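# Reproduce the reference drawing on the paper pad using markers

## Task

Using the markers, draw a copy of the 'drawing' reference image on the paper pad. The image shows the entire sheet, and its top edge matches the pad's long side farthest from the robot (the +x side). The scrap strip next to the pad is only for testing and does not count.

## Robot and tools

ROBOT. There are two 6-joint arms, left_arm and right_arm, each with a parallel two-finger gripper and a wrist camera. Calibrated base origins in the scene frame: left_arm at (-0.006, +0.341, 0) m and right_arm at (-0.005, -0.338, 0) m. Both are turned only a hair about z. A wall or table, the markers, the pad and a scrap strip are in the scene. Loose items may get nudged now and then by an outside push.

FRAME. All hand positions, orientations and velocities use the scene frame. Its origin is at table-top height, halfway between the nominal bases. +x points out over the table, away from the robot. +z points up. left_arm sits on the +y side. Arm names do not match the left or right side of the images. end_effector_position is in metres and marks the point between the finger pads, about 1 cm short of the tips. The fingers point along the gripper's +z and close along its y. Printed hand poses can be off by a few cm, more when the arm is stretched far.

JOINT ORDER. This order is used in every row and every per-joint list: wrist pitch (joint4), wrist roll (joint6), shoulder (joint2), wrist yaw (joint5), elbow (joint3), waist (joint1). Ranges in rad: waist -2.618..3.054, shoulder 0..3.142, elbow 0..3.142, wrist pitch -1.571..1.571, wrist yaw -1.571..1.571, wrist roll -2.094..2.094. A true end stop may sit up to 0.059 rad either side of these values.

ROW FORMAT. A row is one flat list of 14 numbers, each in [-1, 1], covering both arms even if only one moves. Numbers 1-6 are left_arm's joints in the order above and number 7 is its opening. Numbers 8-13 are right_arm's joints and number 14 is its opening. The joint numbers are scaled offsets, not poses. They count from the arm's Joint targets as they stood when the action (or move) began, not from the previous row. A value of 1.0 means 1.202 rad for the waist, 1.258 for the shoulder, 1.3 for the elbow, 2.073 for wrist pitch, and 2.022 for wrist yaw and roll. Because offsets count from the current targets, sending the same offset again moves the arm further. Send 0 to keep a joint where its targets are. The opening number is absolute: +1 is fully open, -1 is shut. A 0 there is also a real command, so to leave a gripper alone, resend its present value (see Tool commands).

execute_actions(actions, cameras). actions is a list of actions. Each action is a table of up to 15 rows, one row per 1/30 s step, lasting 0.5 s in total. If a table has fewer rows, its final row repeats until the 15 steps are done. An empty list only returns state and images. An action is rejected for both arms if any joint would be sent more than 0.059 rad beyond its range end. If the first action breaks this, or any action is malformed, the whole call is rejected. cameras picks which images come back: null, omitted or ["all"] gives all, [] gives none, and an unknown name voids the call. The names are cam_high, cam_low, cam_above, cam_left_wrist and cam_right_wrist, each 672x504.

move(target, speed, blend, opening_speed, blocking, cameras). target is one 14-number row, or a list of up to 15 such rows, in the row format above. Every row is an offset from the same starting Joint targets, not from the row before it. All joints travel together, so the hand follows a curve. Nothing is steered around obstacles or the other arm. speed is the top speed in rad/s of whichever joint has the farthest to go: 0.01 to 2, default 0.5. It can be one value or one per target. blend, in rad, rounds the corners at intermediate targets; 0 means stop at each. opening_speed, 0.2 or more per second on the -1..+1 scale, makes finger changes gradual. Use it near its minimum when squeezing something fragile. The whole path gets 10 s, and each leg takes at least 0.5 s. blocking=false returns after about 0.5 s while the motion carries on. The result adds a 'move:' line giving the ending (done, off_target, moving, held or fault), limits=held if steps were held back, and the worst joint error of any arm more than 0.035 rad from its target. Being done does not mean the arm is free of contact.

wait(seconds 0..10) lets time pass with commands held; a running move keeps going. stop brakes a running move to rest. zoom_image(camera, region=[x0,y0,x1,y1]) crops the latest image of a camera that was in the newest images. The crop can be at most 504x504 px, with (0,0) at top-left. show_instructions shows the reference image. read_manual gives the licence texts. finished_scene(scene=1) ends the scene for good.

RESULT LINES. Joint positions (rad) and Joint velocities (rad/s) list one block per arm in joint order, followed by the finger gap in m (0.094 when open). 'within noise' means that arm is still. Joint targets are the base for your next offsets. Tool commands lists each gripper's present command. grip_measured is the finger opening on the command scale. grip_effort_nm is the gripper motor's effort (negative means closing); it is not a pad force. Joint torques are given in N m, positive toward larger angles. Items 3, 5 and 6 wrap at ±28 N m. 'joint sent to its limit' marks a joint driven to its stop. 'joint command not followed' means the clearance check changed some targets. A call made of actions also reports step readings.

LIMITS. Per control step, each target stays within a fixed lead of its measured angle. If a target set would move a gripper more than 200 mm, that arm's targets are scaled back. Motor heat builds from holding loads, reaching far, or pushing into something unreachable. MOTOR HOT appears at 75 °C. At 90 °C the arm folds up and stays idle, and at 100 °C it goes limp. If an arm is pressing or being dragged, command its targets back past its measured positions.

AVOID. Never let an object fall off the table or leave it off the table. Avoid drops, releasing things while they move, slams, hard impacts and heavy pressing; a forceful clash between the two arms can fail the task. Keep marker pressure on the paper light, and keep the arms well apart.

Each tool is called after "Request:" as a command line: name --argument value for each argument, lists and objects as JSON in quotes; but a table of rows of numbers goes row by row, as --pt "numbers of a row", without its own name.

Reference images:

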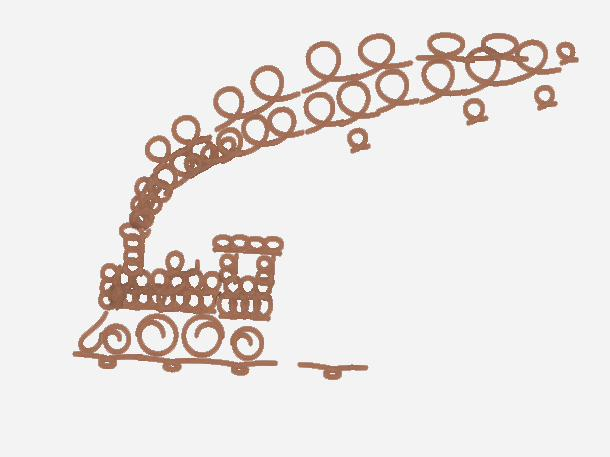

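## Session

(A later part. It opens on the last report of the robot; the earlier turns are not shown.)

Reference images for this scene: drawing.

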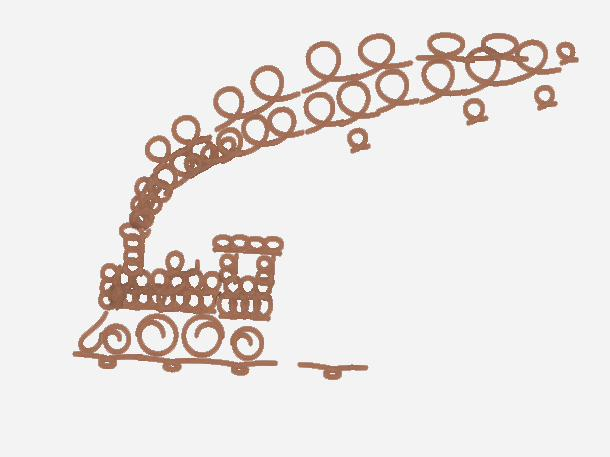

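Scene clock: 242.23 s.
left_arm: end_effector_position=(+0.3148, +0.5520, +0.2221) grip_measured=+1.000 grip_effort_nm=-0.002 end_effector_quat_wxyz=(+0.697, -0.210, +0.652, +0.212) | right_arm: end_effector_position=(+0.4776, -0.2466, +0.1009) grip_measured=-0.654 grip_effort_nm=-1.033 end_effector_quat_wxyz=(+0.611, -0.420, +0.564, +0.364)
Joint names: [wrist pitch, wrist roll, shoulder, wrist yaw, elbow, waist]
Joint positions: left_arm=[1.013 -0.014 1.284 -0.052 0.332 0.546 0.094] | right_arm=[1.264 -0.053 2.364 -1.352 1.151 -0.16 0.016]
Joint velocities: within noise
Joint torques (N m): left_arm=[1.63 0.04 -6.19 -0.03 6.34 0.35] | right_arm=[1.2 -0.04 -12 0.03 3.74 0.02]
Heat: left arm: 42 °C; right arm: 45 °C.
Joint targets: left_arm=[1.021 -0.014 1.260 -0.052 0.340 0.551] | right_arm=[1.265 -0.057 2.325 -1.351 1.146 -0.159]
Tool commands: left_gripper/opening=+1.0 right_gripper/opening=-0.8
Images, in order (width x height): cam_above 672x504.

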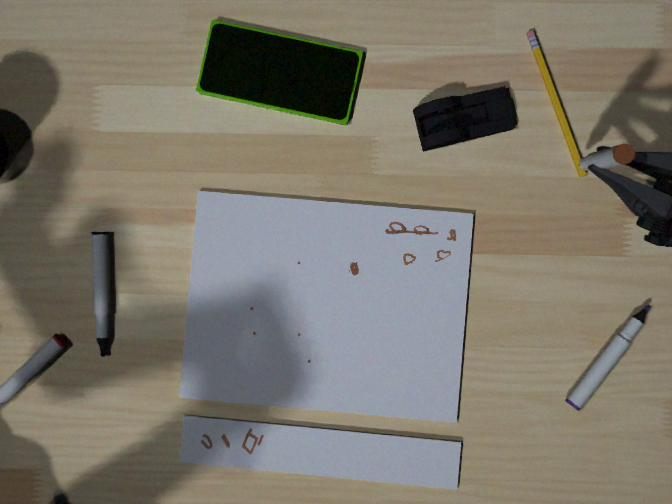

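Request:
move --pt "0 0 0 0 0 0 1 0 0 0.0119 -0.0232 0 0.3537 -0.8" --pt "0 0 0 0 0 0 1 0 0 0.0596 -0.0333 0 0.3287 -0.8" --pt "0 0 0 0 0 0 1 0 0 0.0855 -0.0333 0 0.3287 -0.8" --pt "0 0 0 0 0 0 1 0 0 0.0855 -0.0409 0 0.3088 -0.8" --pt "0 0 0 0 0 0 1 0 0 0.0855 -0.0455 0 0.2959 -0.8" --pt "0 0 0 0 0 0 1 0 0 0.0855 -0.0258 0 0.29 -0.8" --pt "0 0 0 0 0 0 1 0 0 0.0855 -0.0258 0 0.3083 -0.8" --pt "0 0 0 0 0 0 1 0 0 0.0855 -0.003 0 0.3127 -0.8" --pt "0 0 0 0 0 0 1 0 0 0.0855 0.0164 0 0.325 -0.8" --pt "0 0 0 0 0 0 1 0 0 0.0855 0.0211 0 0.3379 -0.8" --pt "0 0 0 0 0 0 1 0 0 0.0855 0.0014 0 0.3438 -0.8" --pt "0 0 0 0 0 0 1 0 0 0.0855 0.0014 0 0.3255 -0.8" --pt "0 0 0 0 0 0 1 0 0 0.0855 -0.0214 0 0.321 -0.8" --pt "0 0 0 0 0 0 1 0 0 0.0855 -0.0409 0 0.3088 -0.8" --pt "0 0 0 0 0 0 1 0 0 0.0855 -0.0598 0 0.2816 -0.8" --speed '[0.5,0.12,0.06,0.08,0.06,0.1,0.06,0.1,0.1,0.06,0.1,0.06,0.1,0.1,0.1]' --blend '[0,0,0,0.003,0.003,0.003,0.003,0.003,0.003,0.003,0.003,0.003,0.003,0.003,0]' --cameras '[]'

Request:
move --pt "0 0 0 0 0 0 1 0 0 0.0008 -0.0104 0 -0.024 -0.8" --pt "0 0 0 0 0 0 1 0 0 0.0008 -0.0138 0 -0.0356 -0.8" --pt "0 0 0 0 0 0 1 0 0 0.0008 0.0049 0 -0.0409 -0.8" --pt "0 0 0 0 0 0 1 0 0 0.0008 0.0049 0 -0.0226 -0.8" --pt "0 0 0 0 0 0 1 0 0 0.0008 0.025 0 -0.0186 -0.8" --pt "0 0 0 0 0 0 1 0 0 0.0008 0.0416 0 -0.0077 -0.8" --pt "0 0 0 0 0 0 1 0 0 0.0008 0.045 0 0.004 -0.8" --pt "0 0 0 0 0 0 1 0 0 0.0008 0.0262 0 0.0093 -0.8" --pt "0 0 0 0 0 0 1 0 0 0.0008 0.0262 0 -0.009 -0.8" --pt "0 0 0 0 0 0 1 0 0 0.0008 0.0062 0 -0.013 -0.8" --pt "0 0 0 0 0 0 1 0 0 0.0008 -0.0104 0 -0.024 -0.8" --pt "0 0 0 0 0 0 1 0 0 0.0016 -0.0292 0 -0.0522 -0.8" --pt "0 0 0 0 0 0 1 0 0 -0.07 -0.0292 0 -0.0522 -0.8" --pt "0 0 0 0 0 0 1 0 0 -0.08 -0.0292 0 -0.28 -0.8" --speed '[0.1,0.06,0.1,0.06,0.1,0.1,0.06,0.1,0.06,0.1,0.1,0.1,0.2,0.8]' --blend '[0.003,0.003,0.003,0.003,0.003,0.003,0.003,0.003,0.003,0.003,0.003,0,0.02,0]' --cameras '["cam_above"]'

Request:
zoom_image --camera "cam_above" --region '[380, 205, 460, 265]'

Scene clock: 254.23 s.
left_arm: end_effector_position=(+0.3148, +0.5520, +0.2221) grip_measured=+1.000 grip_effort_nm=-0.007 end_effector_quat_wxyz=(+0.697, -0.210, +0.652, +0.212) | right_arm: end_effector_position=(+0.3968, -0.0894, +0.0765) grip_measured=-0.654 grip_effort_nm=-1.033 end_effector_quat_wxyz=(+0.497, -0.527, +0.472, +0.502)
Joint names: [wrist pitch, wrist roll, shoulder, wrist yaw, elbow, waist]
Joint positions: left_arm=[1.013 -0.014 1.284 -0.052 0.332 0.546 0.094] | right_arm=[1.267 -0.053 2.42 -1.463 1.151 0.185 0.016]
Joint velocities: within noise
Joint torques (N m): left_arm=[1.62 0.04 -6.23 -0.01 6.49 0.17] | right_arm=[1.14 -0.04 -8.18 -0.1 3.4 -0.47]
Heat: left arm: 42 °C; right arm: 45 °C.
Joint targets: left_arm=[1.021 -0.014 1.260 -0.052 0.340 0.551] | right_arm=[1.265 -0.057 2.433 -1.472 1.146 0.179]
move: done
No camera images: "cameras" was empty.

Scene clock: 259.90 s.
left_arm: end_effector_position=(+0.3148, +0.5520, +0.2221) grip_measured=+1.000 grip_effort_nm=-0.007 end_effector_quat_wxyz=(+0.697, -0.210, +0.652, +0.212) | right_arm: end_effector_position=(+0.4474, -0.2356, +0.0964) grip_measured=-0.654 grip_effort_nm=-1.038 end_effector_quat_wxyz=(+0.573, -0.469, +0.528, +0.416)
Joint names: [wrist pitch, wrist roll, shoulder, wrist yaw, elbow, waist]
Joint positions: left_arm=[1.013 -0.014 1.284 -0.052 0.332 0.546 0.094] | right_arm=[1.267 -0.053 2.372 -1.527 1.151 -0.156 0.016]
Joint velocities: within noise
Joint torques (N m): left_arm=[1.67 0 -6.19 -0.04 6.53 0.42] | right_arm=[1.09 -0.04 -12 -0.02 3.56 -0.02]
Heat: left arm: 42 °C; right arm: 45 °C.
Joint targets: left_arm=[1.021 -0.014 1.260 -0.052 0.340 0.551] | right_arm=[1.265 -0.057 2.332 -1.531 1.146 -0.157]
move: off_target (right_arm); right_arm: the shoulder is farthest, 0.039 rad from its target
Images, in order (width x height): cam_above 672x504.

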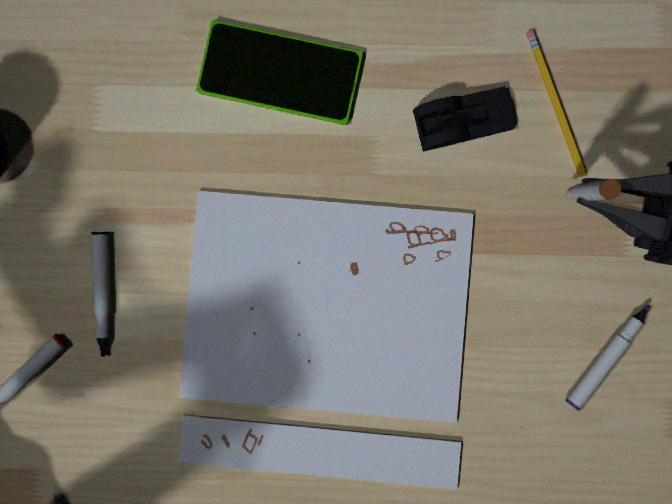

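Scaled by 6.300 from the camera's 672x504 image, which has a finer 960x720 frame.

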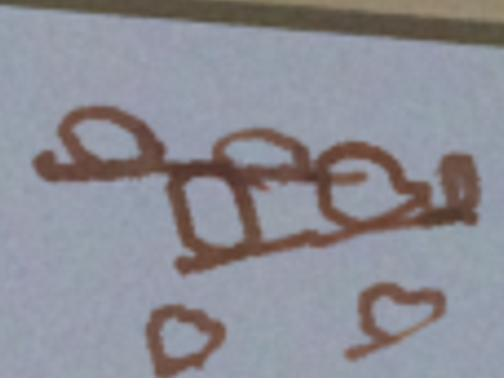

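Request:
move --pt "0 0 0 0 0 0 1 0 0 0.0064 0.1033 0 0.4026 -0.8" --pt "0 0 0 0 0 0 1 0 0 0.0541 0.0935 0 0.3776 -0.8" --pt "0 0 0 0 0 0 1 0 0 0.08 0.0935 0 0.3776 -0.8" --pt "0 0 0 0 0 0 1 0 0 0.08 0.0772 0 0.3524 -0.8" --pt "0 0 0 0 0 0 1 0 0 0.08 0.0722 0 0.3402 -0.8" --pt "0 0 0 0 0 0 1 0 0 0.08 0.0967 0 0.3344 -0.8" --pt "0 0 0 0 0 0 1 0 0 0.08 0.0967 0 0.3561 -0.8" --pt "0 0 0 0 0 0 1 0 0 0.08 0.1195 0 0.3601 -0.8" --pt "0 0 0 0 0 0 1 0 0 0.08 0.1392 0 0.3717 -0.8" --pt "0 0 0 0 0 0 1 0 0 0.08 0.1442 0 0.3839 -0.8" --pt "0 0 0 0 0 0 1 0 0 0.08 0.1197 0 0.3897 -0.8" --pt "0 0 0 0 0 0 1 0 0 0.08 0.1197 0 0.368 -0.8" --pt "0 0 0 0 0 0 1 0 0 0.08 0.0969 0 0.364 -0.8" --pt "0 0 0 0 0 0 1 0 0 0.08 0.0772 0 0.3524 -0.8" --pt "0 0 0 0 0 0 1 0 0 0.08 0.0502 0 0.3217 -0.8" --speed '[0.5,0.12,0.06,0.08,0.06,0.1,0.06,0.1,0.1,0.06,0.1,0.06,0.1,0.1,0.1]' --blend '[0,0,0,0.003,0.003,0.003,0.003,0.003,0.003,0.003,0.003,0.003,0.003,0.003,0]' --cameras '[]' --blocking false

Request:
wait --seconds 1.8 --cameras '[]'

Request:
wait --seconds 0.4 --cameras '[]'

Request:
wait --seconds 0.4 --cameras '[]'

Request:
wait --seconds 0.4 --cameras '[]'

Request:
wait --seconds 0.4 --cameras '[]'

Request:
wait --seconds 0.4 --cameras '[]'

Request:
wait --seconds 0.4 --cameras '[]'

Request:
wait --seconds 0.4 --cameras '[]'

Request:
wait --seconds 0.4 --cameras '[]'

Request:
wait --seconds 0.4 --cameras '[]'

Request:
wait --seconds 0.4 --cameras '[]'

Request:
wait --seconds 3 --cameras '[]'

Request:
move --pt "0 0 0 0 0 0 1 0 0 -0.07 0 0 0 -0.8" --pt "0 0 0 0 0 0 1 0 0 -0.08 0 0 -0.32 -0.8" --speed '[0.2,0.8]' --blend '[0.02,0]' --cameras '["cam_above"]'

Request:
zoom_image --camera "cam_above" --region '[370, 205, 450, 265]'

Scene clock: 266.30 s.
left_arm: end_effector_position=(+0.3148, +0.5520, +0.2221) grip_measured=+1.000 grip_effort_nm=-0.007 end_effector_quat_wxyz=(+0.697, -0.210, +0.652, +0.212) | right_arm: end_effector_position=(+0.4298, -0.1519, +0.0969) grip_measured=-0.654 grip_effort_nm=-1.033 end_effector_quat_wxyz=(+0.544, -0.503, +0.495, +0.454)
Joint names: [wrist pitch, wrist roll, shoulder, wrist yaw, elbow, waist]
Joint positions: left_arm=[1.013 -0.014 1.284 -0.052 0.332 0.546 0.094] | right_arm=[1.267 -0.053 2.372 -1.47 1.151 0.035 0.016]
Joint velocities: left_arm=[within noise] | right_arm=[-0.007 -0.037 -0.012 0.227 0.007 0.623 -0.001]
Joint torques (N m): left_arm=[1.61 0.02 -6.15 -0.04 6.31 0.34] | right_arm=[1.12 -0.04 -11.73 0.11 3.62 -0.64]
Heat: left arm: 42 °C; right arm: 44 °C.
Joint targets: left_arm=[1.021 -0.014 1.260 -0.052 0.340 0.551] | right_arm=[1.265 -0.057 2.336 -1.434 1.146 0.067]
Tool commands: left_gripper/opening=+1.0 right_gripper/opening=-0.8
move: running; path passed 0 of 15 targets; right_arm: the waist is farthest, 0.195 rad from its target
No camera images: "cameras" was empty.

Scene clock: 268.10 s.
left_arm: end_effector_position=(+0.3148, +0.5520, +0.2221) grip_measured=+1.000 grip_effort_nm=-0.007 end_effector_quat_wxyz=(+0.697, -0.210, +0.652, +0.212) | right_arm: end_effector_position=(+0.3878, -0.0439, +0.0765) grip_measured=-0.654 grip_effort_nm=-1.033 end_effector_quat_wxyz=(+0.500, -0.525, +0.474, +0.500)
Joint names: [wrist pitch, wrist roll, shoulder, wrist yaw, elbow, waist]
Joint positions: left_arm=[1.013 -0.014 1.284 -0.052 0.332 0.546 0.094] | right_arm=[1.267 -0.053 2.42 -1.343 1.151 0.296 0.016]
Joint velocities: left_arm=[within noise] | right_arm=[0.007 -0.022 0.002 -0.022 -0.007 -0.071 0]
Joint torques (N m): left_arm=[1.67 0.02 -6.27 -0.02 6.38 0.39] | right_arm=[1.2 -0.04 -8.24 -0.11 3.47 -0.5]
Heat: left arm: 42 °C; right arm: 44 °C.
Joint targets: left_arm=[1.021 -0.014 1.260 -0.052 0.340 0.551] | right_arm=[1.265 -0.057 2.433 -1.353 1.146 0.286]
Tool commands: left_gripper/opening=+1.0 right_gripper/opening=-0.8
earlier move: running; path passed 3 of 15 targets; right_arm: the wrist yaw is farthest, 0.087 rad from its target
wait: 1.80 s; no rest
No camera images: "cameras" was empty.

Scene clock: 268.50 s.
left_arm: end_effector_position=(+0.3148, +0.5520, +0.2221) grip_measured=+1.000 grip_effort_nm=-0.007 end_effector_quat_wxyz=(+0.697, -0.210, +0.652, +0.212) | right_arm: end_effector_position=(+0.3912, -0.0541, +0.0765) grip_measured=-0.654 grip_effort_nm=-1.033 end_effector_quat_wxyz=(+0.500, -0.524, +0.475, +0.499)
Joint names: [wrist pitch, wrist roll, shoulder, wrist yaw, elbow, waist]
Joint positions: left_arm=[1.013 -0.014 1.284 -0.052 0.332 0.546 0.094] | right_arm=[1.267 -0.053 2.42 -1.365 1.151 0.271 0.016]
Joint velocities: left_arm=[within noise] | right_arm=[-0.066 0.007 0.017 -0.11 -0.032 -0.081 0]
Joint torques (N m): left_arm=[1.62 0.05 -6.19 -0.04 6.42 0.42] | right_arm=[1.18 -0.04 -8.24 -0.04 3.47 -0.64]
Heat: left arm: 42 °C; right arm: 44 °C.
Joint targets: left_arm=[1.021 -0.014 1.260 -0.052 0.340 0.551] | right_arm=[1.265 -0.057 2.433 -1.381 1.146 0.258]
Tool commands: left_gripper/opening=+1.0 right_gripper/opening=-0.8
earlier move: running; path passed 4 of 15 targets; right_arm: the wrist yaw is farthest, 0.064 rad from its target
wait: 0.40 s; no rest
No camera images: "cameras" was empty.

Scene clock: 268.90 s.
left_arm: end_effector_position=(+0.3148, +0.5520, +0.2221) grip_measured=+1.000 grip_effort_nm=-0.007 end_effector_quat_wxyz=(+0.697, -0.210, +0.652, +0.212) | right_arm: end_effector_position=(+0.3939, -0.0597, +0.0765) grip_measured=-0.654 grip_effort_nm=-1.033 end_effector_quat_wxyz=(+0.502, -0.523, +0.476, +0.498)
Joint names: [wrist pitch, wrist roll, shoulder, wrist yaw, elbow, waist]
Joint positions: left_arm=[1.013 -0.014 1.284 -0.052 0.332 0.546 0.094] | right_arm=[1.267 -0.053 2.42 -1.372 1.151 0.257 0.016]
Joint velocities: within noise
Joint torques (N m): left_arm=[1.65 0.04 -6.16 -0.03 6.37 0.39] | right_arm=[1.18 -0.04 -8.23 0.12 3.45 -0.77]
Heat: left arm: 42 °C; right arm: 44 °C.
Joint targets: left_arm=[1.021 -0.014 1.260 -0.052 0.340 0.551] | right_arm=[1.265 -0.057 2.433 -1.357 1.146 0.248]
Tool commands: left_gripper/opening=+1.0 right_gripper/opening=-0.8
earlier move: running; path passed 5 of 15 targets; right_arm: the wrist yaw is farthest, 0.058 rad from its target
wait: 0.40 s; no rest
No camera images: "cameras" was empty.

Scene clock: 269.30 s.
left_arm: end_effector_position=(+0.3148, +0.5520, +0.2221) grip_measured=+1.000 grip_effort_nm=-0.007 end_effector_quat_wxyz=(+0.697, -0.210, +0.652, +0.212) | right_arm: end_effector_position=(+0.3979, -0.0605, +0.0765) grip_measured=-0.654 grip_effort_nm=-1.033 end_effector_quat_wxyz=(+0.507, -0.518, +0.482, +0.492)
Joint names: [wrist pitch, wrist roll, shoulder, wrist yaw, elbow, waist]
Joint positions: left_arm=[1.013 -0.014 1.284 -0.052 0.332 0.546 0.094] | right_arm=[1.267 -0.053 2.42 -1.353 1.151 0.255 0.016]
Joint velocities: within noise
Joint torques (N m): left_arm=[1.63 0.06 -6.28 -0.05 6.45 0.27] | right_arm=[1.2 -0.04 -8.24 0.13 3.47 0.1]
Heat: left arm: 42 °C; right arm: 44 °C.
Joint targets: left_arm=[1.021 -0.014 1.260 -0.052 0.340 0.551] | right_arm=[1.265 -0.057 2.433 -1.336 1.146 0.256]
Tool commands: left_gripper/opening=+1.0 right_gripper/opening=-0.8
earlier move: running; path passed 6 of 15 targets; right_arm: the wrist yaw is farthest, 0.077 rad from its target
wait: 0.40 s; no rest
No camera images: "cameras" was empty.

Scene clock: 269.70 s.
left_arm: end_effector_position=(+0.3148, +0.5520, +0.2221) grip_measured=+1.000 grip_effort_nm=-0.012 end_effector_quat_wxyz=(+0.697, -0.210, +0.652, +0.212) | right_arm: end_effector_position=(+0.3965, -0.0561, +0.0765) grip_measured=-0.654 grip_effort_nm=-1.033 end_effector_quat_wxyz=(+0.507, -0.518, +0.482, +0.493)
Joint names: [wrist pitch, wrist roll, shoulder, wrist yaw, elbow, waist]
Joint positions: left_arm=[1.013 -0.014 1.284 -0.052 0.332 0.546 0.094] | right_arm=[1.267 -0.053 2.42 -1.344 1.151 0.265 0.016]
Joint velocities: within noise
Joint torques (N m): left_arm=[1.66 0.06 -6.26 -0.02 6.34 0.28] | right_arm=[1.2 -0.04 -8.25 0.12 3.47 0.53]
Heat: left arm: 42 °C; right arm: 44 °C.
Joint targets: left_arm=[1.021 -0.014 1.260 -0.052 0.340 0.551] | right_arm=[1.265 -0.057 2.433 -1.320 1.146 0.272]
Tool commands: left_gripper/opening=+1.0 right_gripper/opening=-0.8
earlier move: running; path passed 7 of 15 targets; right_arm: the wrist yaw is farthest, 0.085 rad from its target
wait: 0.40 s; no rest
No camera images: "cameras" was empty.

Scene clock: 270.10 s.
left_arm: end_effector_position=(+0.3148, +0.5520, +0.2221) grip_measured=+1.000 grip_effort_nm=-0.007 end_effector_quat_wxyz=(+0.697, -0.210, +0.652, +0.212) | right_arm: end_effector_position=(+0.4013, -0.0539, +0.0765) grip_measured=-0.654 grip_effort_nm=-1.033 end_effector_quat_wxyz=(+0.514, -0.511, +0.489, +0.485)
Joint names: [wrist pitch, wrist roll, shoulder, wrist yaw, elbow, waist]
Joint positions: left_arm=[1.013 -0.014 1.284 -0.052 0.332 0.546 0.094] | right_arm=[1.267 -0.053 2.42 -1.309 1.151 0.271 0.016]
Joint velocities: within noise
Joint torques (N m): left_arm=[1.7 0.04 -6.24 -0.03 6.34 0.43] | right_arm=[1.22 -0.03 -8.25 0.12 3.51 0.5]
Heat: left arm: 42 °C; right arm: 44 °C.
Joint targets: left_arm=[1.021 -0.014 1.260 -0.052 0.340 0.551] | right_arm=[1.265 -0.057 2.433 -1.280 1.146 0.279]
Tool commands: left_gripper/opening=+1.0 right_gripper/opening=-0.8
earlier move: running; path passed 8 of 15 targets; right_arm: the wrist yaw is farthest, 0.120 rad from its target
wait: 0.40 s; no rest
No camera images: "cameras" was empty.

Scene clock: 270.50 s.
left_arm: end_effector_position=(+0.3148, +0.5520, +0.2221) grip_measured=+1.000 grip_effort_nm=-0.002 end_effector_quat_wxyz=(+0.697, -0.210, +0.652, +0.212) | right_arm: end_effector_position=(+0.4048, -0.0488, +0.0765) grip_measured=-0.654 grip_effort_nm=-1.033 end_effector_quat_wxyz=(+0.521, -0.504, +0.496, +0.478)
Joint names: [wrist pitch, wrist roll, shoulder, wrist yaw, elbow, waist]
Joint positions: left_arm=[1.013 -0.014 1.284 -0.052 0.332 0.546 0.094] | right_arm=[1.267 -0.053 2.42 -1.268 1.151 0.284 0.016]
Joint velocities: left_arm=[within noise] | right_arm=[0.037 -0.007 -0.002 0.095 -0.012 0.051 0]
Joint torques (N m): left_arm=[1.63 0.02 -6.31 -0.03 6.34 0.47] | right_arm=[1.22 -0.03 -8.28 0.12 3.54 0.72]
Heat: left arm: 42 °C; right arm: 44 °C.
Joint targets: left_arm=[1.021 -0.014 1.260 -0.052 0.340 0.551] | right_arm=[1.265 -0.057 2.433 -1.246 1.146 0.295]
Tool commands: left_gripper/opening=+1.0 right_gripper/opening=-0.8
earlier move: running; path passed 9 of 15 targets; right_arm: the wrist yaw is farthest, 0.161 rad from its target
wait: 0.40 s; no rest
No camera images: "cameras" was empty.

Scene clock: 270.90 s.
left_arm: end_effector_position=(+0.3148, +0.5520, +0.2221) grip_measured=+1.000 grip_effort_nm=-0.012 end_effector_quat_wxyz=(+0.697, -0.210, +0.652, +0.212) | right_arm: end_effector_position=(+0.4029, -0.0426, +0.0766) grip_measured=-0.654 grip_effort_nm=-1.038 end_effector_quat_wxyz=(+0.521, -0.504, +0.496, +0.478)
Joint names: [wrist pitch, wrist roll, shoulder, wrist yaw, elbow, waist]
Joint positions: left_arm=[1.013 -0.014 1.284 -0.052 0.332 0.546 0.094] | right_arm=[1.268 -0.053 2.42 -1.254 1.151 0.299 0.016]
Joint velocities: within noise
Joint torques (N m): left_arm=[1.62 0.02 -6.19 -0.04 6.37 0.29] | right_arm=[1.24 -0.04 -8.29 -0.11 3.55 0.68]
Heat: left arm: 42 °C; right arm: 44 °C.
Joint targets: left_arm=[1.021 -0.014 1.260 -0.052 0.340 0.551] | right_arm=[1.265 -0.056 2.433 -1.264 1.146 0.308]
Tool commands: left_gripper/opening=+1.0 right_gripper/opening=-0.8
earlier move: running; path passed 10 of 15 targets; right_arm: the wrist yaw is farthest, 0.176 rad from its target
wait: 0.40 s; no rest
No camera images: "cameras" was empty.

Scene clock: 271.30 s.
left_arm: end_effector_position=(+0.3148, +0.5520, +0.2221) grip_measured=+1.000 grip_effort_nm=-0.007 end_effector_quat_wxyz=(+0.697, -0.210, +0.652, +0.212) | right_arm: end_effector_position=(+0.3990, -0.0415, +0.0766) grip_measured=-0.654 grip_effort_nm=-1.033 end_effector_quat_wxyz=(+0.516, -0.509, +0.491, +0.483)
Joint names: [wrist pitch, wrist roll, shoulder, wrist yaw, elbow, waist]
Joint positions: left_arm=[1.013 -0.014 1.284 -0.052 0.332 0.546 0.094] | right_arm=[1.268 -0.053 2.42 -1.271 1.151 0.301 0.016]
Joint velocities: within noise
Joint torques (N m): left_arm=[1.66 0.03 -6.24 -0.05 6.43 0.35] | right_arm=[1.23 -0.04 -8.28 -0.14 3.54 0.05]
Heat: left arm: 42 °C; right arm: 44 °C.
Joint targets: left_arm=[1.021 -0.014 1.260 -0.052 0.340 0.551] | right_arm=[1.265 -0.056 2.433 -1.289 1.146 0.302]
Tool commands: left_gripper/opening=+1.0 right_gripper/opening=-0.8
earlier move: running; path passed 11 of 15 targets; right_arm: the wrist yaw is farthest, 0.158 rad from its target
wait: 0.40 s; no rest
No camera images: "cameras" was empty.

Scene clock: 271.70 s.
left_arm: end_effector_position=(+0.3148, +0.5520, +0.2221) grip_measured=+1.000 grip_effort_nm=-0.002 end_effector_quat_wxyz=(+0.697, -0.210, +0.652, +0.212) | right_arm: end_effector_position=(+0.4007, -0.0456, +0.0766) grip_measured=-0.654 grip_effort_nm=-1.033 end_effector_quat_wxyz=(+0.517, -0.509, +0.491, +0.482)
Joint names: [wrist pitch, wrist roll, shoulder, wrist yaw, elbow, waist]
Joint positions: left_arm=[1.013 -0.014 1.284 -0.052 0.332 0.546 0.094] | right_arm=[1.268 -0.053 2.42 -1.279 1.151 0.291 0.016]
Joint velocities: within noise
Joint torques (N m): left_arm=[1.64 0.04 -6.34 -0.04 6.37 0.42] | right_arm=[1.22 -0.04 -8.27 -0.15 3.52 -0.49]
Heat: left arm: 42 °C; right arm: 44 °C.
Joint targets: left_arm=[1.021 -0.014 1.260 -0.052 0.340 0.551] | right_arm=[1.265 -0.056 2.433 -1.301 1.146 0.284]
Tool commands: left_gripper/opening=+1.0 right_gripper/opening=-0.8
earlier move: running; path passed 12 of 15 targets; right_arm: the wrist yaw is farthest, 0.151 rad from its target
wait: 0.40 s; no rest
No camera images: "cameras" was empty.

Scene clock: 272.10 s.
left_arm: end_effector_position=(+0.3148, +0.5520, +0.2221) grip_measured=+1.000 grip_effort_nm=-0.002 end_effector_quat_wxyz=(+0.697, -0.210, +0.652, +0.212) | right_arm: end_effector_position=(+0.3959, -0.0476, +0.0766) grip_measured=-0.654 grip_effort_nm=-1.033 end_effector_quat_wxyz=(+0.510, -0.516, +0.484, +0.490)
Joint names: [wrist pitch, wrist roll, shoulder, wrist yaw, elbow, waist]
Joint positions: left_arm=[1.013 -0.014 1.284 -0.052 0.332 0.546 0.094] | right_arm=[1.268 -0.053 2.42 -1.314 1.151 0.286 0.016]
Joint velocities: left_arm=[within noise] | right_arm=[0.007 -0.125 -0.007 -0.168 -0.007 -0.012 0]
Joint torques (N m): left_arm=[1.65 0.02 -6.3 -0.05 6.27 0.29] | right_arm=[1.21 -0.04 -8.25 -0.1 3.48 -0.66]
Heat: left arm: 42 °C; right arm: 44 °C.
Joint targets: left_arm=[1.021 -0.014 1.260 -0.052 0.340 0.551] | right_arm=[1.265 -0.056 2.433 -1.341 1.146 0.279]
Tool commands: left_gripper/opening=+1.0 right_gripper/opening=-0.8
earlier move: running; path passed 13 of 15 targets; right_arm: the wrist yaw is farthest, 0.116 rad from its target
wait: 0.40 s; no rest
No camera images: "cameras" was empty.

Scene clock: 273.40 s.
left_arm: end_effector_position=(+0.3148, +0.5520, +0.2221) grip_measured=+1.000 grip_effort_nm=-0.007 end_effector_quat_wxyz=(+0.697, -0.210, +0.652, +0.212) | right_arm: end_effector_position=(+0.3912, -0.0685, +0.0766) grip_measured=-0.654 grip_effort_nm=-1.033 end_effector_quat_wxyz=(-0.496, +0.529, -0.469, -0.504)
Joint names: [wrist pitch, wrist roll, shoulder, wrist yaw, elbow, waist]
Joint positions: left_arm=[1.013 -0.014 1.284 -0.052 0.332 0.546 0.094] | right_arm=[1.268 -0.053 2.42 -1.42 1.151 0.236 0.016]
Joint velocities: within noise
Joint torques (N m): left_arm=[1.64 0.04 -6.26 -0.02 6.38 0.4] | right_arm=[1.15 -0.04 -8.21 -0.11 3.43 -0.54]
Heat: left arm: 42 °C; right arm: 44 °C.
Joint targets: left_arm=[1.021 -0.014 1.260 -0.052 0.340 0.551] | right_arm=[1.265 -0.056 2.433 -1.430 1.146 0.230]
Tool commands: left_gripper/opening=+1.0 right_gripper/opening=-0.8
earlier move: done
wait: 1.30 of 3 s (the move ended)
No camera images: "cameras" was empty.

Scene clock: 275.07 s.
left_arm: end_effector_position=(+0.3148, +0.5520, +0.2221) grip_measured=+1.000 grip_effort_nm=-0.002 end_effector_quat_wxyz=(+0.697, -0.210, +0.652, +0.212) | right_arm: end_effector_position=(+0.4649, -0.2410, +0.0974) grip_measured=-0.654 grip_effort_nm=-1.033 end_effector_quat_wxyz=(+0.595, -0.441, +0.550, +0.387)
Joint names: [wrist pitch, wrist roll, shoulder, wrist yaw, elbow, waist]
Joint positions: left_arm=[1.013 -0.014 1.284 -0.052 0.332 0.546 0.094] | right_arm=[1.268 -0.053 2.372 -1.426 1.151 -0.158 0.016]
Joint velocities: within noise
Joint torques (N m): left_arm=[1.65 0.04 -6.34 -0.05 6.28 0.28] | right_arm=[1.14 -0.03 -12.04 -0.01 3.66 0.18]
Heat: left arm: 42 °C; right arm: 44 °C.
Joint targets: left_arm=[1.021 -0.014 1.260 -0.052 0.340 0.551] | right_arm=[1.265 -0.056 2.332 -1.430 1.146 -0.155]
move: off_target (right_arm); right_arm: the shoulder is farthest, 0.039 rad from its target
Images, in order (width x height): cam_above 672x504.

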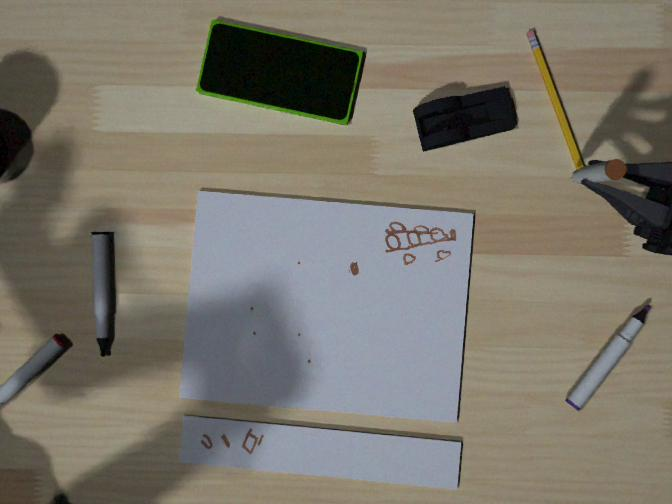

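Scaled by 6.300 from the camera's 672x504 image, which has a finer 960x720 frame.

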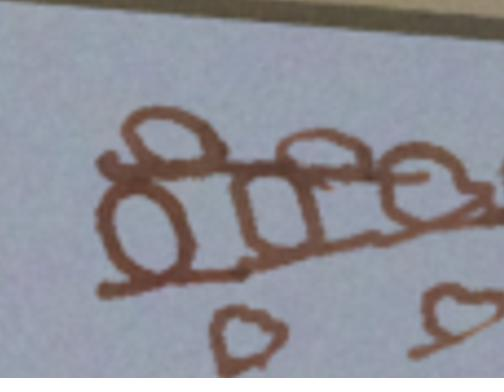

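Request:
move --pt "0 0 0 0 0 0 1 0 0 0.0064 0.1577 0 0.5317 -0.8" --pt "0 0 0 0 0 0 1 0 0 0.0541 0.1478 0 0.5067 -0.8" --pt "0 0 0 0 0 0 1 0 0 0.0788 0.1478 0 0.5067 -0.8" --pt "0 0 0 0 0 0 1 0 0 0.0788 0.1473 0 0.4757 -0.8" --pt "0 0 0 0 0 0 1 0 0 0.0788 0.1384 0 0.4624 -0.8" --pt "0 0 0 0 0 0 1 0 0 0.0788 0.1607 0 0.4572 -0.8" --pt "0 0 0 0 0 0 1 0 0 0.0788 0.1607 0 0.4738 -0.8" --pt "0 0 0 0 0 0 1 0 0 0.0788 0.186 0 0.4796 -0.8" --pt "0 0 0 0 0 0 1 0 0 0.0788 0.2101 0 0.493 -0.8" --pt "0 0 0 0 0 0 1 0 0 0.0788 0.219 0 0.5064 -0.8" --pt "0 0 0 0 0 0 1 0 0 0.0788 0.1967 0 0.5116 -0.8" --pt "0 0 0 0 0 0 1 0 0 0.0788 0.1967 0 0.495 -0.8" --pt "0 0 0 0 0 0 1 0 0 0.0788 0.1715 0 0.4892 -0.8" --pt "0 0 0 0 0 0 1 0 0 0.0788 0.1473 0 0.4757 -0.8" --speed '[0.5,0.12,0.06,0.08,0.06,0.1,0.06,0.1,0.1,0.06,0.1,0.06,0.1,0.1]' --blend '[0,0,0,0.003,0.003,0.003,0.003,0.003,0.003,0.003,0.003,0.003,0.003,0]' --cameras '[]'

Request:
move --pt "0 0 0 0 0 0 1 0 0 0 -0.0509 0 -0.0287 -0.8" --pt "0 0 0 0 0 0 1 0 0 0 -0.0592 0 -0.0426 -0.8" --pt "0 0 0 0 0 0 1 0 0 0 -0.0362 0 -0.0484 -0.8" --pt "0 0 0 0 0 0 1 0 0 0 -0.0362 0 -0.0317 -0.8" --pt "0 0 0 0 0 0 1 0 0 0 -0.0108 0 -0.026 -0.8" --pt "0 0 0 0 0 0 1 0 0 0 0.0131 0 -0.0121 -0.8" --pt "0 0 0 0 0 0 1 0 0 0 0.0214 0 0.0018 -0.8" --pt "0 0 0 0 0 0 1 0 0 0 -0.0016 0 0.0075 -0.8" --pt "0 0 0 0 0 0 1 0 0 0 -0.0016 0 -0.0091 -0.8" --pt "0 0 0 0 0 0 1 0 0 0 -0.0271 0 -0.0149 -0.8" --pt "0 0 0 0 0 0 1 0 0 0 -0.0509 0 -0.0287 -0.8" --speed '[0.1,0.06,0.1,0.06,0.1,0.1,0.06,0.1,0.06,0.1,0.1]' --blend '[0.003,0.003,0.003,0.003,0.003,0.003,0.003,0.003,0.003,0.003,0]' --cameras '[]'

Request:
move --pt "0 0 0 0 0 0 1 0 0 0 -0.0325 0 -0.0426 -0.8" --pt "0 0 0 0 0 0 1 0 0 0 -0.0396 0 -0.0562 -0.8" --pt "0 0 0 0 0 0 1 0 0 0 -0.0162 0 -0.062 -0.8" --pt "0 0 0 0 0 0 1 0 0 0 -0.0162 0 -0.0454 -0.8" --pt "0 0 0 0 0 0 1 0 0 0 0.0086 0 -0.0402 -0.8" --pt "0 0 0 0 0 0 1 0 0 0 0.0311 0 -0.027 -0.8" --pt "0 0 0 0 0 0 1 0 0 0 0.0382 0 -0.0134 -0.8" --pt "0 0 0 0 0 0 1 0 0 0 0.0149 0 -0.0076 -0.8" --pt "0 0 0 0 0 0 1 0 0 0 0.0149 0 -0.0243 -0.8" --pt "0 0 0 0 0 0 1 0 0 0 -0.0099 0 -0.0294 -0.8" --pt "0 0 0 0 0 0 1 0 0 0 -0.0325 0 -0.0426 -0.8" --pt "0 0 0 0 0 0 1 0 0 0 -0.0531 0 -0.0679 -0.8" --pt "0 0 0 0 0 0 1 0 0 -0.07 -0.0531 0 -0.0679 -0.8" --pt "0 0 0 0 0 0 1 0 0 -0.08 -0.0531 0 -0.4428 -0.8" --speed '[0.1,0.06,0.1,0.06,0.1,0.1,0.06,0.1,0.06,0.1,0.1,0.1,0.2,0.8]' --blend '[0.003,0.003,0.003,0.003,0.003,0.003,0.003,0.003,0.003,0.003,0.003,0,0.02,0]' --cameras '["cam_above"]'

Request:
zoom_image --camera "cam_above" --region '[320, 205, 400, 265]'

Scene clock: 285.83 s.
left_arm: end_effector_position=(+0.3148, +0.5520, +0.2221) grip_measured=+1.000 grip_effort_nm=-0.007 end_effector_quat_wxyz=(+0.697, -0.210, +0.652, +0.212) | right_arm: end_effector_position=(+0.3872, +0.0061, +0.0773) grip_measured=-0.654 grip_effort_nm=-1.033 end_effector_quat_wxyz=(+0.524, -0.502, +0.497, +0.475)
Joint names: [wrist pitch, wrist roll, shoulder, wrist yaw, elbow, waist]
Joint positions: left_arm=[1.013 -0.014 1.284 -0.052 0.332 0.546 0.094] | right_arm=[1.269 -0.054 2.419 -1.119 1.151 0.423 0.016]
Joint velocities: within noise
Joint torques (N m): left_arm=[1.64 0.01 -6.24 -0.05 6.49 0.42] | right_arm=[1.3 -0.04 -8.36 -0.11 3.62 -0.54]
Heat: left arm: 43 °C; right arm: 43 °C.
Joint targets: left_arm=[1.021 -0.014 1.260 -0.052 0.340 0.551] | right_arm=[1.265 -0.057 2.431 -1.132 1.146 0.417]
move: done
No camera images: "cameras" was empty.

Scene clock: 291.43 s.
left_arm: end_effector_position=(+0.3148, +0.5520, +0.2221) grip_measured=+1.000 grip_effort_nm=-0.007 end_effector_quat_wxyz=(+0.697, -0.210, +0.652, +0.212) | right_arm: end_effector_position=(+0.3801, -0.0071, +0.0773) grip_measured=-0.654 grip_effort_nm=-1.038 end_effector_quat_wxyz=(+0.507, -0.519, +0.480, +0.493)
Joint names: [wrist pitch, wrist roll, shoulder, wrist yaw, elbow, waist]
Joint positions: left_arm=[1.013 -0.014 1.284 -0.052 0.332 0.546 0.094] | right_arm=[1.269 -0.054 2.419 -1.224 1.151 0.388 0.016]
Joint velocities: within noise
Joint torques (N m): left_arm=[1.65 0.05 -6.43 -0.05 6.46 0.43] | right_arm=[1.24 -0.03 -8.32 -0.13 3.56 -0.54]
Heat: left arm: 43 °C; right arm: 44 °C.
Joint targets: left_arm=[1.021 -0.014 1.260 -0.052 0.340 0.551] | right_arm=[1.265 -0.057 2.431 -1.235 1.146 0.382]
move: done
No camera images: "cameras" was empty.

Scene clock: 298.37 s.
left_arm: end_effector_position=(+0.3148, +0.5520, +0.2221) grip_measured=+1.000 grip_effort_nm=-0.007 end_effector_quat_wxyz=(+0.697, -0.210, +0.652, +0.212) | right_arm: end_effector_position=(+0.4789, -0.2444, +0.0985) grip_measured=-0.654 grip_effort_nm=-1.033 end_effector_quat_wxyz=(+0.612, -0.417, +0.566, +0.363)
Joint names: [wrist pitch, wrist roll, shoulder, wrist yaw, elbow, waist]
Joint positions: left_arm=[1.013 -0.014 1.284 -0.052 0.332 0.546 0.094] | right_arm=[1.267 -0.054 2.37 -1.34 1.151 -0.154 0.016]
Joint velocities: within noise
Joint torques (N m): left_arm=[1.65 0.05 -6.15 0 6.45 0.38] | right_arm=[1.19 -0.03 -12.11 0 3.71 0.27]
Heat: left arm: 43 °C; right arm: 44 °C.
Joint targets: left_arm=[1.021 -0.014 1.260 -0.052 0.340 0.551] | right_arm=[1.265 -0.057 2.330 -1.342 1.146 -0.150]
move: off_target (right_arm); right_arm: the shoulder is farthest, 0.040 rad from its target
Images, in order (width x height): cam_above 672x504.

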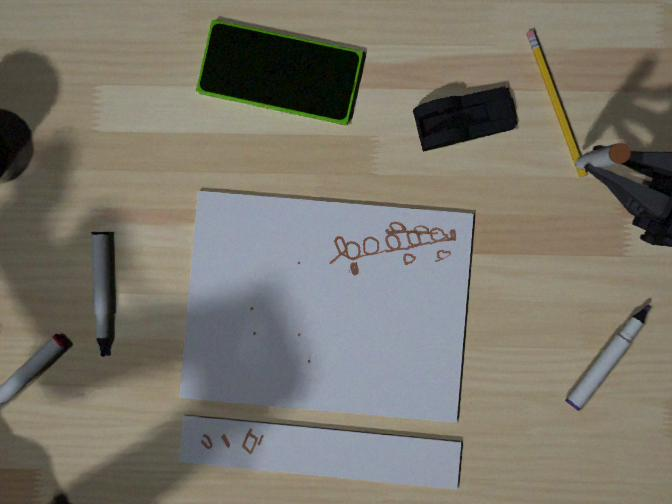

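Scaled by 6.300 from the camera's 672x504 image, which has a finer 960x720 frame.

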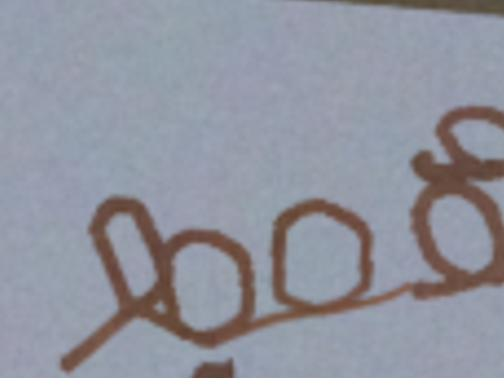

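Request:
move --pt "0 0 0 0 0 0 1 0 0 0.0076 0.1154 0 0.5266 -0.8" --pt "0 0 0 0 0 0 1 0 0 0.0553 0.1055 0 0.5017 -0.8" --pt "0 0 0 0 0 0 1 0 0 0.08 0.1055 0 0.5017 -0.8" --pt "0 0 0 0 0 0 1 0 0 0.08 0.0859 0 0.4616 -0.8" --pt "0 0 0 0 0 0 1 0 0 0.08 0.0772 0 0.4485 -0.8" --pt "0 0 0 0 0 0 1 0 0 0.08 0.0992 0 0.4431 -0.8" --pt "0 0 0 0 0 0 1 0 0 0.08 0.0992 0 0.4614 -0.8" --pt "0 0 0 0 0 0 1 0 0 0.08 0.1236 0 0.467 -0.8" --pt "0 0 0 0 0 0 1 0 0 0.08 0.147 0 0.4803 -0.8" --pt "0 0 0 0 0 0 1 0 0 0.08 0.1556 0 0.4934 -0.8" --pt "0 0 0 0 0 0 1 0 0 0.08 0.1336 0 0.4988 -0.8" --pt "0 0 0 0 0 0 1 0 0 0.08 0.1336 0 0.4805 -0.8" --pt "0 0 0 0 0 0 1 0 0 0.08 0.1092 0 0.475 -0.8" --pt "0 0 0 0 0 0 1 0 0 0.08 0.0859 0 0.4616 -0.8" --pt "0 0 0 0 0 0 1 0 0 0.08 0.0596 0 0.4466 -0.8" --speed '[0.5,0.12,0.06,0.08,0.06,0.1,0.06,0.1,0.1,0.06,0.1,0.06,0.1,0.1,0.1]' --blend '[0,0,0,0.003,0.003,0.003,0.003,0.003,0.003,0.003,0.003,0.003,0.003,0.003,0]' --cameras '[]'

Request:
move --pt "0 0 0 0 0 0 1 0 0 -0.0724 0 0 0 -0.8" --pt "0 0 0 0 0 0 1 0 0 -0.0724 0.1148 0 0.0824 -0.8" --pt "0 0 0 0 0 0 1 0 0 -0.0247 0.1049 0 0.0574 -0.8" --pt "0 0 0 0 0 0 1 0 0 -0.0008 0.1049 0 0.0574 -0.8" --pt "0 0 0 0 0 0 1 0 0 -0.0008 0.0817 0 0.0275 -0.8" --pt "0 0 0 0 0 0 1 0 0 -0.0008 0.0731 0 0.0134 -0.8" --pt "0 0 0 0 0 0 1 0 0 -0.0008 0.1006 0 0.0096 -0.8" --pt "0 0 0 0 0 0 1 0 0 -0.0008 0.1006 0 0.0279 -0.8" --pt "0 0 0 0 0 0 1 0 0 -0.0008 0.1327 0 0.0367 -0.8" --pt "0 0 0 0 0 0 1 0 0 -0.0008 0.1615 0 0.0529 -0.8" --pt "0 0 0 0 0 0 1 0 0 -0.0008 0.1701 0 0.067 -0.8" --pt "0 0 0 0 0 0 1 0 0 -0.0008 0.1426 0 0.0707 -0.8" --pt "0 0 0 0 0 0 1 0 0 -0.0008 0.1426 0 0.0524 -0.8" --pt "0 0 0 0 0 0 1 0 0 -0.0008 0.1105 0 0.0437 -0.8" --pt "0 0 0 0 0 0 1 0 0 -0.0008 0.0817 0 0.0275 -0.8" --speed '[0.2,0.4,0.12,0.06,0.1,0.06,0.12,0.06,0.12,0.12,0.06,0.12,0.06,0.12,0.12]' --blend '[0.01,0,0,0,0.003,0.003,0.003,0.003,0.003,0.003,0.003,0.003,0.003,0.003,0]' --cameras '[]'

Request:
move --pt "0 0 0 0 0 0 1 0 0 0 -0.0543 0 -0.0595 -0.8" --pt "0 0 0 0 0 0 1 0 0 0 -0.0626 0 -0.074 -0.8" --pt "0 0 0 0 0 0 1 0 0 0 -0.0377 0 -0.0787 -0.8" --pt "0 0 0 0 0 0 1 0 0 0 -0.0377 0 -0.0604 -0.8" --pt "0 0 0 0 0 0 1 0 0 0 -0.0096 0 -0.0526 -0.8" --pt "0 0 0 0 0 0 1 0 0 0 0.016 0 -0.0367 -0.8" --pt "0 0 0 0 0 0 1 0 0 0 0.0243 0 -0.0223 -0.8" --pt "0 0 0 0 0 0 1 0 0 0 -0.0006 0 -0.0176 -0.8" --pt "0 0 0 0 0 0 1 0 0 0 -0.0006 0 -0.0359 -0.8" --pt "0 0 0 0 0 0 1 0 0 0 -0.0286 0 -0.0437 -0.8" --pt "0 0 0 0 0 0 1 0 0 0 -0.0543 0 -0.0595 -0.8" --pt "0 0 0 0 0 0 1 0 0 0 -0.0822 0 -0.0942 -0.8" --pt "0 0 0 0 0 0 1 0 0 -0.07 -0.0822 0 -0.0942 -0.8" --pt "0 0 0 0 0 0 1 0 0 -0.08 -0.0822 0 -0.4741 -0.8" --speed '[0.12,0.06,0.12,0.06,0.12,0.12,0.06,0.12,0.06,0.12,0.12,0.12,0.2,0.8]' --blend '[0.003,0.003,0.003,0.003,0.003,0.003,0.003,0.003,0.003,0.003,0.003,0,0.02,0]' --cameras '["cam_above"]'

Request:
zoom_image --camera "cam_above" --region '[320, 200, 400, 260]'

Scene clock: 310.83 s.
left_arm: end_effector_position=(+0.3148, +0.5520, +0.2221) grip_measured=+1.000 grip_effort_nm=-0.007 end_effector_quat_wxyz=(+0.697, -0.210, +0.652, +0.212) | right_arm: end_effector_position=(+0.3811, -0.0053, +0.0772) grip_measured=-0.654 grip_effort_nm=-1.033 end_effector_quat_wxyz=(+0.509, -0.517, +0.482, +0.491)
Joint names: [wrist pitch, wrist roll, shoulder, wrist yaw, elbow, waist]
Joint positions: left_arm=[1.013 -0.014 1.284 -0.052 0.332 0.546 0.094] | right_arm=[1.269 -0.054 2.419 -1.21 1.151 0.393 0.016]
Joint velocities: within noise
Joint torques (N m): left_arm=[1.67 0.05 -6.24 -0.05 6.2 0.4] | right_arm=[1.26 -0.03 -8.32 -0.11 3.58 -0.54]
Heat: left arm: 43 °C; right arm: 45 °C.
Joint targets: left_arm=[1.021 -0.014 1.260 -0.052 0.340 0.551] | right_arm=[1.265 -0.057 2.431 -1.222 1.146 0.387]
move: done
No camera images: "cameras" was empty.

Scene clock: 318.20 s.
left_arm: end_effector_position=(+0.3148, +0.5520, +0.2221) grip_measured=+1.000 grip_effort_nm=-0.007 end_effector_quat_wxyz=(+0.697, -0.210, +0.652, +0.212) | right_arm: end_effector_position=(+0.3994, +0.0063, +0.0776) grip_measured=-0.654 grip_effort_nm=-1.033 end_effector_quat_wxyz=(+0.541, -0.484, +0.515, +0.456)
Joint names: [wrist pitch, wrist roll, shoulder, wrist yaw, elbow, waist]
Joint positions: left_arm=[1.013 -0.014 1.284 -0.052 0.332 0.546 0.094] | right_arm=[1.268 -0.054 2.418 -1.045 1.151 0.426 0.016]
Joint velocities: within noise
Joint torques (N m): left_arm=[1.67 0.04 -6.16 -0.04 6.26 0.35] | right_arm=[1.35 -0.03 -8.39 -0.11 3.66 -0.53]
Heat: left arm: 43 °C; right arm: 44 °C.
Joint targets: left_arm=[1.021 -0.014 1.260 -0.052 0.340 0.551] | right_arm=[1.265 -0.057 2.430 -1.057 1.146 0.420]
move: done
No camera images: "cameras" was empty.

Scene clock: 325.40 s.
left_arm: end_effector_position=(+0.3148, +0.5520, +0.2221) grip_measured=+1.000 grip_effort_nm=-0.012 end_effector_quat_wxyz=(+0.697, -0.210, +0.652, +0.212) | right_arm: end_effector_position=(+0.4978, -0.2538, +0.0994) grip_measured=-0.654 grip_effort_nm=-1.033 end_effector_quat_wxyz=(+0.633, -0.381, +0.589, +0.327)
Joint names: [wrist pitch, wrist roll, shoulder, wrist yaw, elbow, waist]
Joint positions: left_arm=[1.013 -0.014 1.284 -0.052 0.332 0.546 0.094] | right_arm=[1.265 -0.054 2.37 -1.221 1.151 -0.154 0.016]
Joint velocities: within noise
Joint torques (N m): left_arm=[1.65 0.04 -6.12 -0.06 6.38 0.42] | right_arm=[1.26 -0.03 -12.21 0.01 3.79 0.29]
Heat: left arm: 43 °C; right arm: 44 °C.
Joint targets: left_arm=[1.021 -0.014 1.260 -0.052 0.340 0.551] | right_arm=[1.265 -0.057 2.330 -1.223 1.146 -0.150]
move: off_target (right_arm); right_arm: the shoulder is farthest, 0.041 rad from its target
Images, in order (width x height): cam_above 672x504.

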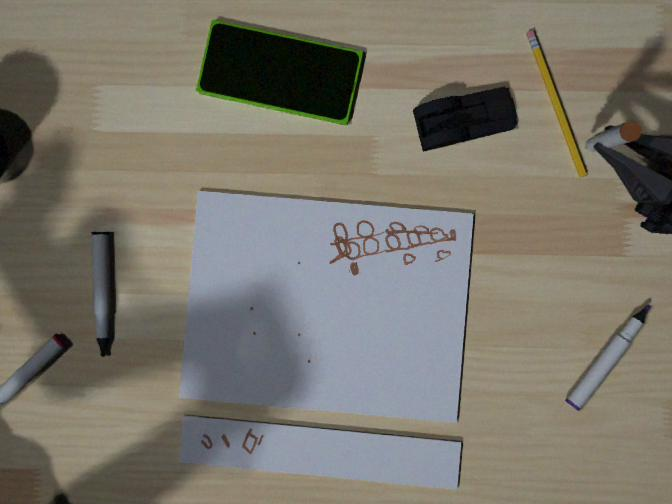

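Scaled by 6.300 from the camera's 672x504 image, which has a finer 960x720 frame.

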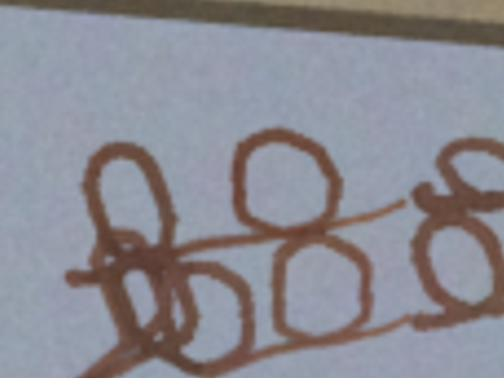

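Request:
zoom_image --camera "cam_above" --region '[325, 225, 365, 270]'

Scaled by 11.200 from the camera's 672x504 image, which has a finer 960x720 frame.

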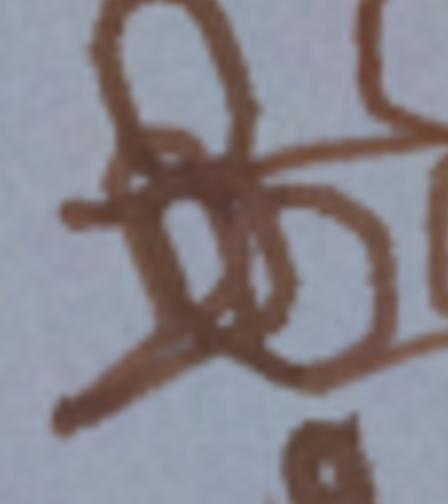

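Request:
move --pt "0 0 0 0 0 0 1 0 0 0.0084 0.0396 0 0.5099 -0.8" --pt "0 0 0 0 0 0 1 0 0 0.0561 0.0297 0 0.4849 -0.8" --pt "0 0 0 0 0 0 1 0 0 0.0808 0.0297 0 0.4849 -0.8" --pt "0 0 0 0 0 0 1 0 0 0.0808 0.0181 0 0.4651 -0.8" --pt "0 0 0 0 0 0 1 0 0 0.0808 0.0401 0 0.4597 -0.8" --pt "0 0 0 0 0 0 1 0 0 0.0808 0.0401 0 0.478 -0.8" --pt "0 0 0 0 0 0 1 0 0 0.0808 0.0645 0 0.4836 -0.8" --pt "0 0 0 0 0 0 1 0 0 0.0808 0.0879 0 0.4969 -0.8" --pt "0 0 0 0 0 0 1 0 0 0.0808 0.0965 0 0.5101 -0.8" --pt "0 0 0 0 0 0 1 0 0 0.0808 0.0745 0 0.5155 -0.8" --pt "0 0 0 0 0 0 1 0 0 0.0808 0.0745 0 0.4972 -0.8" --pt "0 0 0 0 0 0 1 0 0 0.0808 0.0501 0 0.4916 -0.8" --pt "0 0 0 0 0 0 1 0 0 0.0808 0.0268 0 0.4783 -0.8" --pt "0 0 0 0 0 0 1 0 0 0.0808 0.0021 0 0.4523 -0.8" --pt "0 0 0 0 0 0 1 0 0 0.0084 0.0021 0 0.4523 -0.8" --speed '[0.5,0.12,0.06,0.08,0.12,0.06,0.12,0.12,0.06,0.12,0.06,0.12,0.12,0.12,0.2]' --blend '[0,0,0,0.003,0.003,0.003,0.003,0.003,0.003,0.003,0.003,0.003,0.003,0,0]' --cameras '[]'

Request:
move --pt "0 0 0 0 0 0 1 0 0 0 0.2047 0 0.1843 -0.8" --pt "0 0 0 0 0 0 1 0 0 0.0477 0.1948 0 0.1593 -0.8" --pt "0 0 0 0 0 0 1 0 0 0.0704 0.1948 0 0.1593 -0.8" --pt "0 0 0 0 0 0 1 0 0 0.0704 0.1799 0 0.1369 -0.8" --pt "0 0 0 0 0 0 1 0 0 0.0704 0.1676 0 0.1229 -0.8" --pt "0 0 0 0 0 0 1 0 0 0.0704 0.1919 0 0.1198 -0.8" --pt "0 0 0 0 0 0 1 0 0 0.0704 0.1919 0 0.1381 -0.8" --pt "0 0 0 0 0 0 1 0 0 0.0704 0.2232 0 0.1477 -0.8" --pt "0 0 0 0 0 0 1 0 0 0.0704 0.2541 0 0.1643 -0.8" --pt "0 0 0 0 0 0 1 0 0 0.0704 0.2665 0 0.1783 -0.8" --pt "0 0 0 0 0 0 1 0 0 0.0704 0.2422 0 0.1814 -0.8" --pt "0 0 0 0 0 0 1 0 0 0.0704 0.2422 0 0.1631 -0.8" --pt "0 0 0 0 0 0 1 0 0 0.0704 0.2108 0 0.1535 -0.8" --pt "0 0 0 0 0 0 1 0 0 0.0704 0.1799 0 0.1369 -0.8" --speed '[0.4,0.12,0.06,0.1,0.07,0.12,0.06,0.12,0.12,0.07,0.12,0.06,0.12,0.12]' --blend '[0,0,0,0.003,0.003,0.003,0.003,0.003,0.003,0.003,0.003,0.003,0.003,0]' --cameras '[]'

Request:
move --pt "0 0 0 0 0 0 1 0 0 0 -0.0431 0 -0.0487 -0.8" --pt "0 0 0 0 0 0 1 0 0 0 -0.0537 0 -0.0629 -0.8" --pt "0 0 0 0 0 0 1 0 0 0 -0.0276 0 -0.0661 -0.8" --pt "0 0 0 0 0 0 1 0 0 0 -0.0276 0 -0.0478 -0.8" --pt "0 0 0 0 0 0 1 0 0 0 0.0046 0 -0.0379 -0.8" --pt "0 0 0 0 0 0 1 0 0 0 0.0349 0 -0.0209 -0.8" --pt "0 0 0 0 0 0 1 0 0 0 0.0455 0 -0.0067 -0.8" --pt "0 0 0 0 0 0 1 0 0 0 0.0193 0 -0.0035 -0.8" --pt "0 0 0 0 0 0 1 0 0 0 0.0193 0 -0.0218 -0.8" --pt "0 0 0 0 0 0 1 0 0 0 -0.0129 0 -0.0316 -0.8" --pt "0 0 0 0 0 0 1 0 0 0 -0.0431 0 -0.0487 -0.8" --pt "0 0 0 0 0 0 1 0 0 0 -0.0767 0 -0.0844 -0.8" --pt "0 0 0 0 0 0 1 0 0 -0.07 -0.0767 0 -0.0844 -0.8" --pt "0 0 0 0 0 0 1 0 0 -0.08 -0.0767 0 -0.5892 -0.8" --speed '[0.12,0.07,0.12,0.06,0.12,0.12,0.07,0.12,0.06,0.12,0.12,0.12,0.2,0.8]' --blend '[0.003,0.003,0.003,0.003,0.003,0.003,0.003,0.003,0.003,0.003,0.003,0,0.02,0]' --cameras '["cam_above"]'

Request:
zoom_image --camera "cam_above" --region '[280, 210, 360, 270]'

Scene clock: 341.73 s.
left_arm: end_effector_position=(+0.3148, +0.5520, +0.2221) grip_measured=+1.000 grip_effort_nm=-0.007 end_effector_quat_wxyz=(+0.697, -0.210, +0.652, +0.212) | right_arm: end_effector_position=(+0.3800, -0.0021, +0.0979) grip_measured=-0.654 grip_effort_nm=-1.033 end_effector_quat_wxyz=(+0.521, -0.525, +0.466, +0.486)
Joint names: [wrist pitch, wrist roll, shoulder, wrist yaw, elbow, waist]
Joint positions: left_arm=[1.013 -0.014 1.284 -0.052 0.332 0.546 0.094] | right_arm=[1.265 -0.054 2.374 -1.211 1.151 0.4 0.016]
Joint velocities: within noise
Joint torques (N m): left_arm=[1.64 0.04 -6.31 -0.03 6.49 0.24] | right_arm=[1.27 -0.03 -11.59 -0.05 3.78 -0.54]
Heat: left arm: 43 °C; right arm: 46 °C.
Joint targets: left_arm=[1.021 -0.014 1.260 -0.052 0.340 0.551] | right_arm=[1.265 -0.057 2.340 -1.218 1.146 0.394]
move: done
No camera images: "cameras" was empty.

Scene clock: 349.00 s.
left_arm: end_effector_position=(+0.3148, +0.5520, +0.2221) grip_measured=+1.000 grip_effort_nm=-0.007 end_effector_quat_wxyz=(+0.697, -0.210, +0.652, +0.212) | right_arm: end_effector_position=(+0.3838, +0.0560, +0.0782) grip_measured=-0.654 grip_effort_nm=-1.038 end_effector_quat_wxyz=(+0.555, -0.468, +0.530, +0.438)
Joint names: [wrist pitch, wrist roll, shoulder, wrist yaw, elbow, waist]
Joint positions: left_arm=[1.013 -0.014 1.284 -0.052 0.332 0.546 0.094] | right_arm=[1.267 -0.054 2.417 -0.843 1.151 0.564 0.016]
Joint velocities: within noise
Joint torques (N m): left_arm=[1.67 0.02 -6.22 -0.05 6.42 0.28] | right_arm=[1.45 -0.04 -8.47 -0.1 3.78 -0.57]
Heat: left arm: 43 °C; right arm: 45 °C.
Joint targets: left_arm=[1.021 -0.014 1.260 -0.052 0.340 0.551] | right_arm=[1.265 -0.056 2.429 -0.855 1.146 0.558]
move: done
No camera images: "cameras" was empty.

Scene clock: 356.67 s.
left_arm: end_effector_position=(+0.3148, +0.5520, +0.2221) grip_measured=+1.000 grip_effort_nm=-0.012 end_effector_quat_wxyz=(+0.697, -0.210, +0.652, +0.212) | right_arm: end_effector_position=(+0.5286, -0.2755, +0.1012) grip_measured=-0.654 grip_effort_nm=-1.038 end_effector_quat_wxyz=(+0.666, -0.314, +0.624, +0.261)
Joint names: [wrist pitch, wrist roll, shoulder, wrist yaw, elbow, waist]
Joint positions: left_arm=[1.013 -0.014 1.284 -0.052 0.332 0.546 0.094] | right_arm=[1.263 -0.054 2.369 -1.007 1.151 -0.153 0.016]
Joint velocities: within noise
Joint torques (N m): left_arm=[1.67 0.03 -6.15 -0.03 6.39 0.36] | right_arm=[1.39 -0.03 -12.34 -0.01 3.92 0.18]
Heat: left arm: 43 °C; right arm: 44 °C.
Joint targets: left_arm=[1.021 -0.014 1.260 -0.052 0.340 0.551] | right_arm=[1.265 -0.057 2.328 -1.010 1.146 -0.150]
move: off_target (right_arm); right_arm: the shoulder is farthest, 0.041 rad from its target
Images, in order (width x height): cam_above 672x504.

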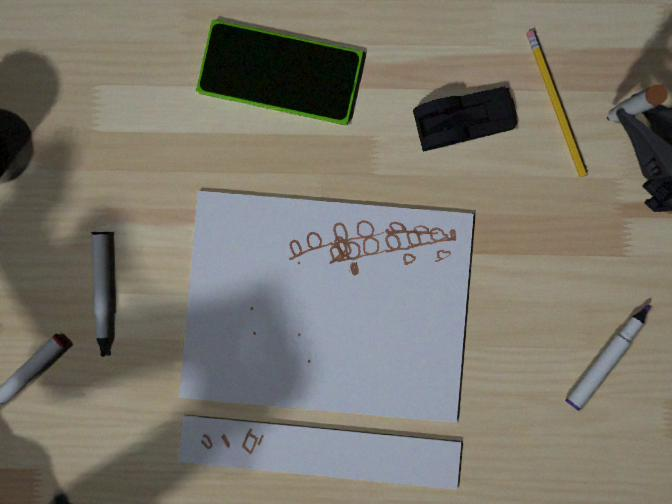

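Scaled by 6.300 from the camera's 672x504 image, which has a finer 960x720 frame.

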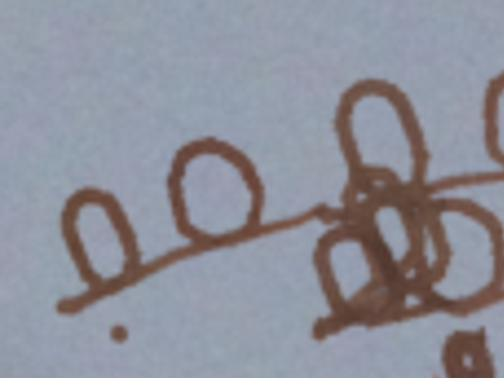

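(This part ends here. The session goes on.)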